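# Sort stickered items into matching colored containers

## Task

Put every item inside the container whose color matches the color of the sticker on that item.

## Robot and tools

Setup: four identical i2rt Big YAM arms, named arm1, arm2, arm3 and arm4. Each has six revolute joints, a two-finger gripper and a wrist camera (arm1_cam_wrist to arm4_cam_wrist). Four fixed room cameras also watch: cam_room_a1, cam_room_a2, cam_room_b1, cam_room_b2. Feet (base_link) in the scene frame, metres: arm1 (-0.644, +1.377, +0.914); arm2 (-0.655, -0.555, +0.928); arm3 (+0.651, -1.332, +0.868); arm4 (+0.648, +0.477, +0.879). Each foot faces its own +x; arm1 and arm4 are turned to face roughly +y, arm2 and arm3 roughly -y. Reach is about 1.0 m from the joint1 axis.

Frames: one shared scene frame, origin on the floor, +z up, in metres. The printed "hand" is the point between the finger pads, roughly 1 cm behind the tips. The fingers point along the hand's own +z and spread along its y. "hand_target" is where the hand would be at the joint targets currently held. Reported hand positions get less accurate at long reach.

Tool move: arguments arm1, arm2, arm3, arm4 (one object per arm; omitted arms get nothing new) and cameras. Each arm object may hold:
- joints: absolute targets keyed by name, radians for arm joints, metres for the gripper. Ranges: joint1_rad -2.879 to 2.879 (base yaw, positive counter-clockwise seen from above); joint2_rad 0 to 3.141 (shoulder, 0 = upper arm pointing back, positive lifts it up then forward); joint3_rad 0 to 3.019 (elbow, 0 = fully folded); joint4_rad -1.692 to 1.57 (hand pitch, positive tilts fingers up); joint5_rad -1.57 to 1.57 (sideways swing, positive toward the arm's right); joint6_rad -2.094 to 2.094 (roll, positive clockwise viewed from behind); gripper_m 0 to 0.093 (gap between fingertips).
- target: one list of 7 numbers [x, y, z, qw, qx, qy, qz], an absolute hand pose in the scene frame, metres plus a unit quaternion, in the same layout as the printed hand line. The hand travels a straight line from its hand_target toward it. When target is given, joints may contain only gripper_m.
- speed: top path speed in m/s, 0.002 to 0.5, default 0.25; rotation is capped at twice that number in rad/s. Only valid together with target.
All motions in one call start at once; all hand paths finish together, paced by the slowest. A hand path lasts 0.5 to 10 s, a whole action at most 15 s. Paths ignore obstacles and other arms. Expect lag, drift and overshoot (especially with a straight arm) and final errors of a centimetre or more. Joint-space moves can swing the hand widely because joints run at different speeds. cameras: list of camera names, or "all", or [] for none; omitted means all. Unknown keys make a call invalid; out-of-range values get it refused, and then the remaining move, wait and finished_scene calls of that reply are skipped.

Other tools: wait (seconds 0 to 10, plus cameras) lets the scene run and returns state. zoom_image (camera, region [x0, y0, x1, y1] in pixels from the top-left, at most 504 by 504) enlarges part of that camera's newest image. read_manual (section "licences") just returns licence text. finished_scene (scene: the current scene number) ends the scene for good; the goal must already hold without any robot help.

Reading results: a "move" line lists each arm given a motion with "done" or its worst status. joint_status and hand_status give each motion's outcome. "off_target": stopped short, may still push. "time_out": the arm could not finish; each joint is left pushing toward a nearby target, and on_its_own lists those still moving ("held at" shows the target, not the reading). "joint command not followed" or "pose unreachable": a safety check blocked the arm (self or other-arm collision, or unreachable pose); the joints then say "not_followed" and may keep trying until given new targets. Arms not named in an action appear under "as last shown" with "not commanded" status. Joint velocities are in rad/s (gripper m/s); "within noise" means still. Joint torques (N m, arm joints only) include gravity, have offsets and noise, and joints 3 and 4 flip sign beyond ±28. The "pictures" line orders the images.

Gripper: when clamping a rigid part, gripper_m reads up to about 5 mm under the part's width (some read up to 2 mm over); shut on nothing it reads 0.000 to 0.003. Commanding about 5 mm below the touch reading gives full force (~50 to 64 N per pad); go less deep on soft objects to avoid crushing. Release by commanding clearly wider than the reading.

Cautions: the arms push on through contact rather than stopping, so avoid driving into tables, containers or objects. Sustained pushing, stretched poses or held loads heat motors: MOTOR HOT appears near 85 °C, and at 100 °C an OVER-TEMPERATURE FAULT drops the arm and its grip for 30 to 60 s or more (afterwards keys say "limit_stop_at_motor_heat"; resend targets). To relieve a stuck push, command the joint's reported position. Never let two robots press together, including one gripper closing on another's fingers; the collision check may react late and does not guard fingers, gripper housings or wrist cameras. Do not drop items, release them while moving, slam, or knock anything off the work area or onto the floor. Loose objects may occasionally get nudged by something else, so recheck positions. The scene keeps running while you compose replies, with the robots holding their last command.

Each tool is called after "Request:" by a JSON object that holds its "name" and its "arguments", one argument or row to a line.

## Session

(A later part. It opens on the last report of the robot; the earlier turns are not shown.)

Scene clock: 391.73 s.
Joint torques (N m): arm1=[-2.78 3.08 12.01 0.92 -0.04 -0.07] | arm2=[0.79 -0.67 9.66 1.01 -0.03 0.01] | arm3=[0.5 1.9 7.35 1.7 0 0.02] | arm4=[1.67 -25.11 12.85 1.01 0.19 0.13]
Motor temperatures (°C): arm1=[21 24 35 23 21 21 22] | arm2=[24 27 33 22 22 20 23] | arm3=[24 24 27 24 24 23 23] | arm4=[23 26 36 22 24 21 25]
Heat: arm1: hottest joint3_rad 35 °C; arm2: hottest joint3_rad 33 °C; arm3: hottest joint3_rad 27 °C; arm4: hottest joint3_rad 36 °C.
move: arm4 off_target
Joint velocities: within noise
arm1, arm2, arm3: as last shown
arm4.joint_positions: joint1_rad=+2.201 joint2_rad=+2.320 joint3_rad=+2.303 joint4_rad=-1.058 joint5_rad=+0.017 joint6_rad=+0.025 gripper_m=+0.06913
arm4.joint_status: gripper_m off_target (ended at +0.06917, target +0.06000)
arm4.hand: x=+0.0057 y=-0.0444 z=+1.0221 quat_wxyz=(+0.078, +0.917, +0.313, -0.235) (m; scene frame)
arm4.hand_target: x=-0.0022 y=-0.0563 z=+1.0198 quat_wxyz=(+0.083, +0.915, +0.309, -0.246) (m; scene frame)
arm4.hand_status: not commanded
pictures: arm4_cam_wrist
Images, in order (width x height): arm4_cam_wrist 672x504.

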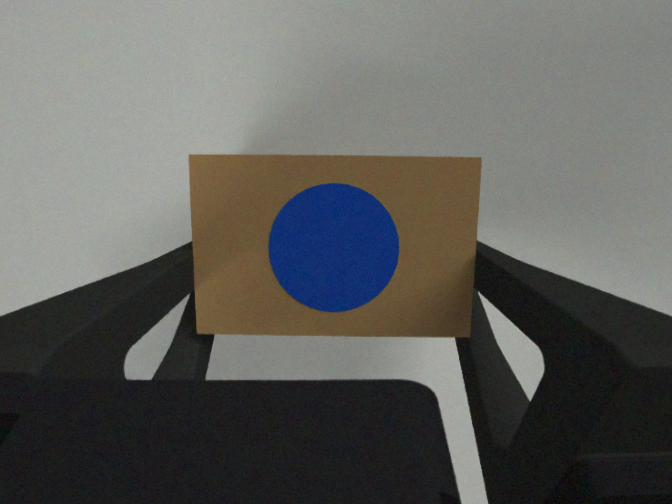

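Request:
{"name": "move", "arguments": {
  "arm4": {"target":[0.15,0.08,1.12,-0.0828,-0.9153,-0.3089,0.2454],"speed":0.25},
  "cameras": ["arm4_cam_wrist"]
}}

Request:
{"name": "move", "arguments": {
  "arm4": {"joints":{"joint2_rad":0.6,"joint3_rad":1.1,"joint4_rad":-1.55,"joint5_rad":0,"joint6_rad":0}},
  "cameras": []
}}

Request:
{"name": "move", "arguments": {
  "arm4": {"joints":{"joint1_rad":-1.775}},
  "cameras": []
}}

Request:
{"name": "move", "arguments": {
  "arm4": {"target":[1.10,0.41,0.90,0.2476,0,0.969,0],"speed":0.3},
  "cameras": ["arm4_cam_wrist"]
}}

Scene clock: 405.33 s.
Joint torques (N m): arm1=[-2.61 3.25 11.82 0.8 -0.04 -0.05] | arm2=[0.91 -0.85 9.68 1.02 -0.03 0.02] | arm3=[0.62 1.61 7.41 1.68 0 0.01] | arm4=[0.15 -18.49 9.01 1.01 -0.04 0.03]
Motor temperatures (°C): arm1=[21 24 35 23 21 21 22] | arm2=[24 27 33 22 22 20 23] | arm3=[24 24 27 24 24 23 23] | arm4=[23 25 37 22 24 21 26]
Heat: arm1: hottest joint3_rad 35 °C; arm2: hottest joint3_rad 33 °C; arm3: hottest joint3_rad 27 °C; arm4: hottest joint3_rad 37 °C.
move: arm4 done
Joint velocities: within noise
arm1, arm2, arm3: as last shown
arm4.joint_positions: joint1_rad=+2.201 joint2_rad=+1.693 joint3_rad=+1.578 joint4_rad=-0.936 joint5_rad=+0.016 joint6_rad=+0.025 gripper_m=+0.06913
arm4.joint_status: not commanded
arm4.hand: x=+0.1541 y=+0.0769 z=+1.1238 quat_wxyz=(+0.083, +0.914, +0.312, -0.246) (m; scene frame)
arm4.hand_target: x=+0.1500 y=+0.0801 z=+1.1200 quat_wxyz=(+0.083, +0.915, +0.309, -0.245) (m; scene frame)
arm4.hand_status: done (0.006 m and 0.4 deg from the pose sent, 0.214 m and 1.4 deg at the start)
pictures: arm4_cam_wrist
Images, in order (width x height): arm4_cam_wrist 672x504.

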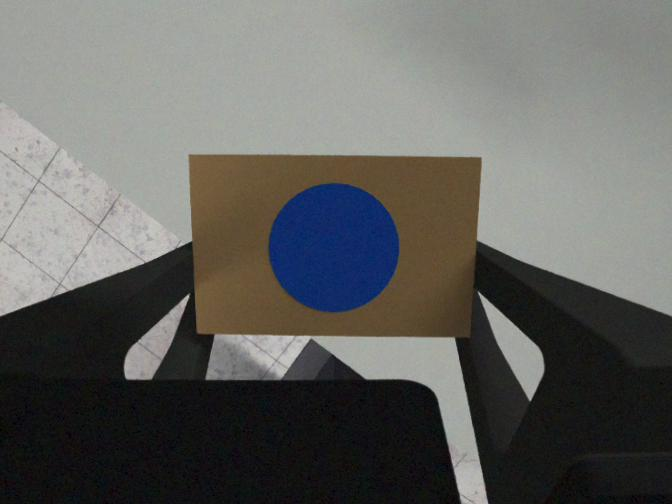

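Scene clock: 407.03 s.
Joint torques (N m): arm1=[-2.67 2.61 12.11 0.8 -0.06 -0.05] | arm2=[0.79 -0.85 9.69 1.01 -0.02 0.01] | arm3=[0.56 1.67 7.39 1.66 -0.01 0] | arm4=[0.21 0.97 7.98 0.58 -0.03 -0.05]
Motor temperatures (°C): arm1=[21 24 35 23 21 21 22] | arm2=[24 27 33 22 22 20 23] | arm3=[24 24 27 24 24 23 23] | arm4=[23 25 37 22 24 21 26]
Heat: arm1: hottest joint3_rad 35 °C; arm2: hottest joint3_rad 33 °C; arm3: hottest joint3_rad 27 °C; arm4: hottest joint3_rad 37 °C.
move: arm4 done
Joint velocities: within noise
arm1, arm2: as last shown
arm3.joint_positions: joint1_rad=-1.459 joint2_rad=+0.607 joint3_rad=+1.497 joint4_rad=-0.999 joint5_rad=+0.000 joint6_rad=-0.007 gripper_m=+0.09402
arm3.joint_status: not commanded
arm3.hand: x=+0.4153 y=-1.3198 z=+1.5393 quat_wxyz=(+0.000, -0.745, +0.005, +0.667) (m; scene frame)
arm3.hand_target: x=+0.4204 y=-1.3174 z=+1.5423 quat_wxyz=(+0.001, -0.742, +0.012, +0.670) (m; scene frame)
arm3.hand_status: not commanded
arm4.joint_positions: joint1_rad=+2.201 joint2_rad=+0.600 joint3_rad=+1.102 joint4_rad=-1.542 joint5_rad=+0.004 joint6_rad=+0.014 gripper_m=+0.06913
arm4.joint_status: all done
arm4.hand: x=+0.4888 y=+0.3483 z=+1.2526 quat_wxyz=(+0.089, +0.910, +0.318, -0.250) (m; scene frame)
arm4.hand_target: x=+0.4895 y=+0.3504 z=+1.2507 quat_wxyz=(+0.086, +0.911, +0.321, -0.246) (m; scene frame)
arm4.hand_status: not commanded
pictures: none
No camera images: "cameras" was empty.

Scene clock: 409.67 s.
Joint torques (N m): arm1=[-2.55 3.49 11.96 0.92 -0.08 -0.09] | arm2=[0.91 -0.67 9.72 1.01 -0.01 0.02] | arm3=[0.56 1.9 7.35 1.73 0.01 0.02] | arm4=[0.32 0.79 8.09 0.55 0.01 -0.09]
Motor temperatures (°C): arm1=[21 24 35 23 21 21 22] | arm2=[24 27 33 22 22 20 23] | arm3=[24 24 27 24 24 23 23] | arm4=[23 25 37 22 24 21 26]
Heat: arm1: hottest joint3_rad 35 °C; arm2: hottest joint3_rad 33 °C; arm3: hottest joint3_rad 27 °C; arm4: hottest joint3_rad 37 °C.
move: arm4 done
Joint velocities: within noise
arm1, arm2, arm3: as last shown
arm4.joint_positions: joint1_rad=-1.771 joint2_rad=+0.600 joint3_rad=+1.102 joint4_rad=-1.542 joint5_rad=+0.003 joint6_rad=+0.011 gripper_m=+0.06915
arm4.joint_status: all done
arm4.hand: x=+0.8544 y=+0.4481 z=+1.2505 quat_wxyz=(-0.259, -0.074, -0.963, +0.021) (m; scene frame)
arm4.hand_target: x=+0.8525 y=+0.4479 z=+1.2486 quat_wxyz=(-0.255, -0.071, -0.964, +0.021) (m; scene frame)
arm4.hand_status: not commanded
pictures: none
No camera images: "cameras" was empty.

Scene clock: 411.87 s.
Joint torques (N m): arm1=[-2.78 2.78 12.15 1.06 -0.07 -0.06] | arm2=[0.91 -0.73 9.68 1.02 -0.02 0.01] | arm3=[0.5 1.9 7.35 1.68 0 0.01] | arm4=[-0.03 -12.22 9.11 1.25 -0.12 -0.11]
Motor temperatures (°C): arm1=[21 24 35 23 21 21 22] | arm2=[24 26 33 22 22 20 23] | arm3=[24 24 27 24 24 23 23] | arm4=[23 25 37 22 24 21 26]
Heat: arm1: hottest joint3_rad 35 °C; arm2: hottest joint3_rad 33 °C; arm3: hottest joint3_rad 27 °C; arm4: hottest joint3_rad 37 °C.
move: arm4 off_target
Joint velocities: within noise
arm1, arm2, arm3: as last shown
arm4.joint_positions: joint1_rad=-1.799 joint2_rad=+1.527 joint3_rad=+0.685 joint4_rad=-0.293 joint5_rad=-0.086 joint6_rad=-0.143 gripper_m=+0.06915
arm4.joint_status: not commanded
arm4.hand: x=+1.0752 y=+0.4178 z=+0.8818 quat_wxyz=(-0.218, -0.004, -0.976, -0.006) (m; scene frame)
arm4.hand_target: x=+1.0988 y=+0.4101 z=+0.9009 quat_wxyz=(-0.248, +0.000, -0.969, +0.000) (m; scene frame)
arm4.hand_status: off_target (0.032 m and 3.6 deg from the pose sent, 0.430 m and 9.0 deg at the start)
pictures: arm4_cam_wrist
Images, in order (width x height): arm4_cam_wrist 672x504.

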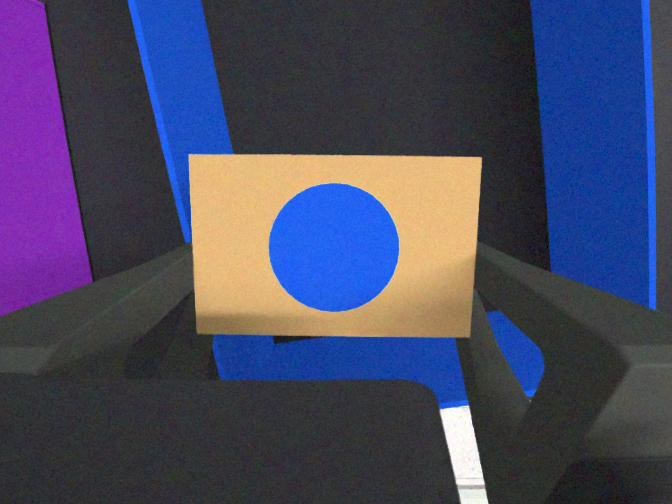

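Request:
{"name": "move", "arguments": {
  "arm4": {"target":[1.14,0.384,0.78,0.2476,0,0.969,0],"speed":0.15},
  "cameras": ["arm4_cam_wrist"]
}}

Request:
{"name": "move", "arguments": {
  "arm4": {"target":[1.14,0.384,0.722,0.2476,0,0.969,0],"speed":0.08},
  "cameras": ["arm4_cam_wrist"]
}}

Scene clock: 418.27 s.
Joint torques (N m): arm1=[-2.84 3.37 11.96 1.01 -0.02 -0.06] | arm2=[0.79 -0.73 9.7 1.01 -0.02 0.01] | arm3=[0.62 1.9 7.36 1.69 0 0.01] | arm4=[0.26 -14.74 6.26 1.4 -0.1 -0.06]
Motor temperatures (°C): arm1=[21 24 35 23 21 21 22] | arm2=[24 26 33 22 22 20 23] | arm3=[24 24 27 24 24 23 23] | arm4=[23 25 37 22 24 21 26]
Heat: arm1: hottest joint3_rad 35 °C; arm2: hottest joint3_rad 33 °C; arm3: hottest joint3_rad 27 °C; arm4: hottest joint3_rad 37 °C.
move: arm4 off_target
Joint velocities: within noise
arm1.joint_positions: joint1_rad=-2.255 joint2_rad=+0.596 joint3_rad=+1.079 joint4_rad=-1.560 joint5_rad=-0.012 joint6_rad=-0.003 gripper_m=+0.09296
arm1.joint_status: not commanded
arm1.hand: x=-0.4729 y=+1.2615 z=+1.2714 quat_wxyz=(-0.227, -0.291, -0.927, +0.070) (m; scene frame)
arm1.hand_target: x=-0.4742 y=+1.2601 z=+1.2790 quat_wxyz=(-0.230, -0.292, -0.926, +0.072) (m; scene frame)
arm1.hand_status: not commanded
arm2.joint_positions: joint1_rad=+2.118 joint2_rad=+0.602 joint3_rad=+0.966 joint4_rad=-1.605 joint5_rad=+0.002 joint6_rad=+0.007 gripper_m=+0.09292
arm2.joint_status: not commanded
arm2.hand: x=-0.5096 y=-0.4431 z=+1.2331 quat_wxyz=(-0.157, +0.318, -0.934, -0.054) (m; scene frame)
arm2.hand_target: x=-0.5132 y=-0.4454 z=+1.2257 quat_wxyz=(-0.146, +0.322, -0.934, -0.050) (m; scene frame)
arm2.hand_status: not commanded
arm3: as last shown
arm4.joint_positions: joint1_rad=-1.843 joint2_rad=+1.912 joint3_rad=+0.778 joint4_rad=+0.023 joint5_rad=-0.106 joint6_rad=-0.181 gripper_m=+0.06915
arm4.joint_status: not commanded
arm4.hand: x=+1.1229 y=+0.3910 z=+0.7762 quat_wxyz=(-0.231, -0.005, -0.973, -0.004) (m; scene frame)
arm4.hand_target: x=+1.1393 y=+0.3840 z=+0.7804 quat_wxyz=(-0.247, +0.000, -0.969, +0.000) (m; scene frame)
arm4.hand_status: off_target (0.019 m and 2.1 deg from the pose sent, 0.125 m and 3.6 deg at the start)
pictures: arm4_cam_wrist
Images, in order (width x height): arm4_cam_wrist 672x504.

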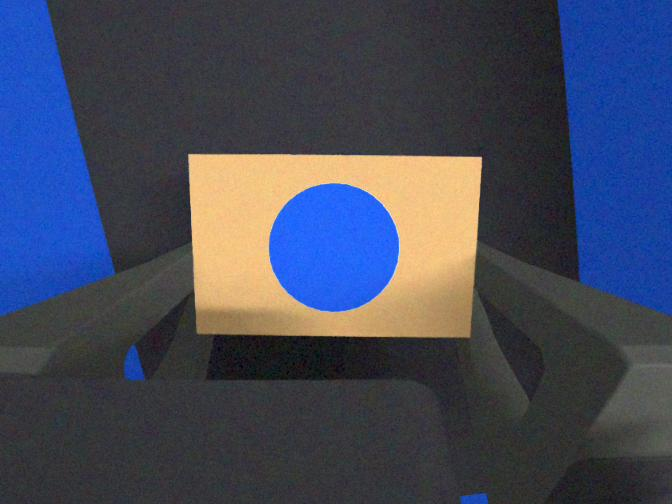

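Scene clock: 419.50 s.
Joint torques (N m): arm1=[-2.78 3.08 12.05 0.8 -0.04 -0.04] | arm2=[0.79 -0.73 9.69 1.02 -0.02 0.02] | arm3=[0.5 1.96 7.34 1.72 0.01 0.01] | arm4=[0.09 -11.99 4.34 1.09 -0.11 -0.05]
Motor temperatures (°C): arm1=[21 24 35 23 21 21 22] | arm2=[24 26 33 22 22 20 23] | arm3=[24 24 27 24 24 23 23] | arm4=[23 25 36 22 24 21 26]
Heat: arm1: hottest joint3_rad 35 °C; arm2: hottest joint3_rad 33 °C; arm3: hottest joint3_rad 27 °C; arm4: hottest joint3_rad 36 °C.
move: arm4 off_target
Joint velocities: within noise
arm1, arm2, arm3: as last shown
arm4.joint_positions: joint1_rad=-1.843 joint2_rad=+2.033 joint3_rad=+0.814 joint4_rad=+0.182 joint5_rad=-0.107 joint6_rad=-0.185 gripper_m=+0.06915
arm4.joint_status: not commanded
arm4.hand: x=+1.1472 y=+0.3856 z=+0.7469 quat_wxyz=(-0.266, +0.000, -0.964, +0.004) (m; scene frame)
arm4.hand_target: x=+1.1389 y=+0.3843 z=+0.7233 quat_wxyz=(-0.248, +0.000, -0.969, +0.000) (m; scene frame)
arm4.hand_status: off_target (0.026 m and 2.3 deg from the pose sent, 0.057 m and 2.1 deg at the start)
pictures: arm4_cam_wrist
Images, in order (width x height): arm4_cam_wrist 672x504.

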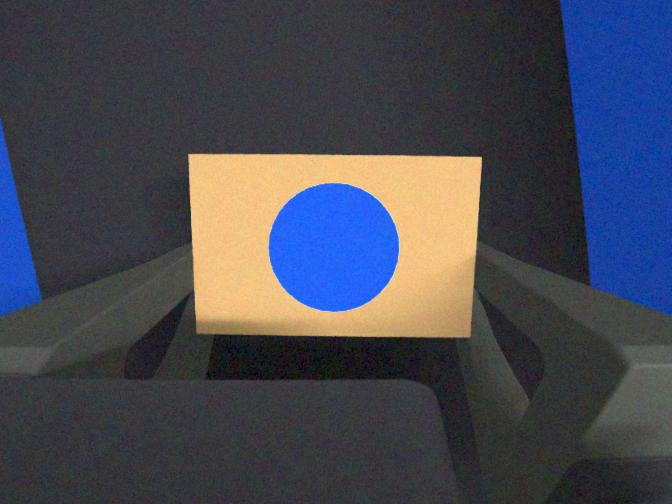

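Request:
{"name": "move", "arguments": {
  "arm4": {"joints":{"gripper_m":0.085}},
  "cameras": []
}}

Request:
{"name": "move", "arguments": {
  "arm4": {"target":[1.06,0.395,0.92,0.2476,0,0.969,0],"speed":0.2},
  "cameras": ["arm4_cam_wrist","cam_room_a2"]
}}

Scene clock: 425.97 s.
Joint torques (N m): arm1=[-2.32 3.08 11.9 0.75 -0.07 -0.01] | arm2=[0.85 -0.67 9.65 1.01 -0.02 0.02] | arm3=[0.56 1.85 7.36 1.69 0 0] | arm4=[0.44 -14.1 4.12 0.92 -0.1 0]
Motor temperatures (°C): arm1=[21 24 35 23 21 21 22] | arm2=[24 26 33 22 22 20 23] | arm3=[24 24 27 24 24 23 23] | arm4=[23 25 35 22 24 21 26]
Heat: arm1: hottest joint3_rad 35 °C; arm2: hottest joint3_rad 33 °C; arm3: hottest joint3_rad 27 °C; arm4: hottest joint3_rad 35 °C.
move: arm4 done
Joint velocities: within noise
arm1, arm2, arm3: as last shown
arm4.joint_positions: joint1_rad=-1.843 joint2_rad=+2.056 joint3_rad=+0.816 joint4_rad=+0.185 joint5_rad=-0.107 joint6_rad=-0.188 gripper_m=+0.08492
arm4.joint_status: all done
arm4.hand: x=+1.1422 y=+0.3867 z=+0.7361 quat_wxyz=(-0.257, +0.001, -0.966, +0.002) (m; scene frame)
arm4.hand_target: x=+1.1388 y=+0.3843 z=+0.7232 quat_wxyz=(-0.248, +0.000, -0.969, +0.000) (m; scene frame)
arm4.hand_status: not commanded
pictures: none
No camera images: "cameras" was empty.

Scene clock: 427.70 s.
Joint torques (N m): arm1=[-2.73 2.55 11.96 0.64 -0.05 -0.07] | arm2=[0.91 -0.73 9.66 1.01 -0.01 0.02] | arm3=[0.44 1.67 7.36 1.7 0.01 0.01] | arm4=[0.44 -9.76 6.68 0.49 -0.1 -0.08]
Motor temperatures (°C): arm1=[21 24 35 23 21 21 22] | arm2=[24 26 33 22 22 20 23] | arm3=[24 24 27 24 24 23 23] | arm4=[23 25 35 22 24 21 26]
Heat: arm1: hottest joint3_rad 35 °C; arm2: hottest joint3_rad 33 °C; arm3: hottest joint3_rad 27 °C; arm4: hottest joint3_rad 35 °C.
move: arm4 done
Joint velocities: within noise
arm1, arm2, arm3: as last shown
arm4.joint_positions: joint1_rad=-1.864 joint2_rad=+1.387 joint3_rad=+0.658 joint4_rad=-0.330 joint5_rad=-0.118 joint6_rad=-0.200 gripper_m=+0.08492
arm4.joint_status: not commanded
arm4.hand: x=+1.0653 y=+0.3971 z=+0.9252 quat_wxyz=(-0.257, -0.002, -0.966, +0.001) (m; scene frame)
arm4.hand_target: x=+1.0600 y=+0.3950 z=+0.9200 quat_wxyz=(-0.248, +0.000, -0.969, +0.000) (m; scene frame)
arm4.hand_status: done (0.008 m and 1.2 deg from the pose sent, 0.202 m and 1.1 deg at the start)
pictures: arm4_cam_wrist, cam_room_a2
Images, in order (width x height): arm4_cam_wrist 672x504, cam_room_a2 672x504.

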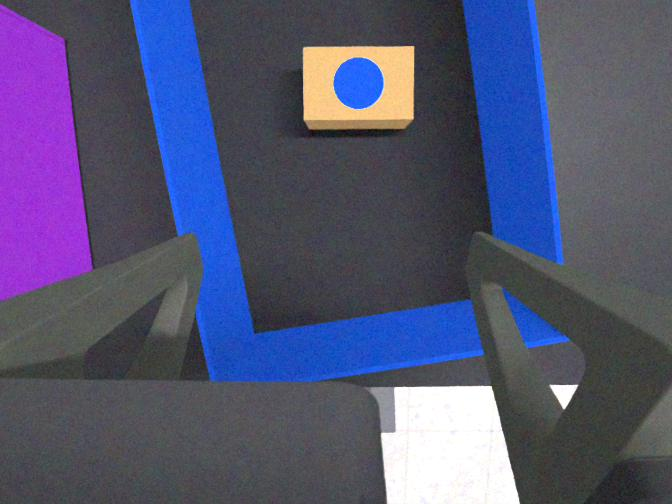

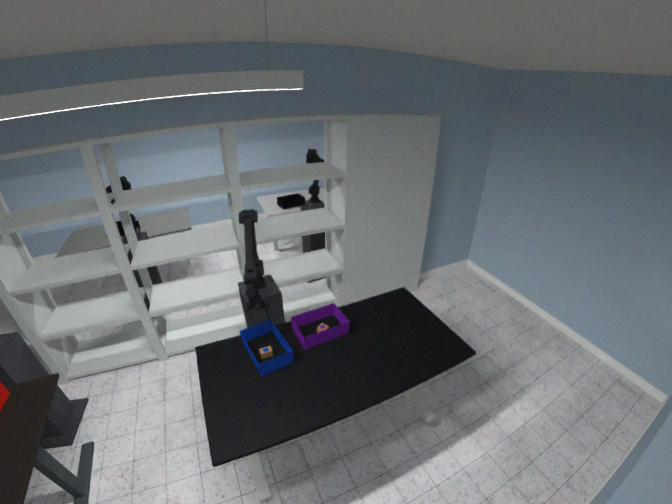

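Request:
{"name": "finished_scene", "arguments": {
  "scene": 1
}}

The scene is finished: the task was done.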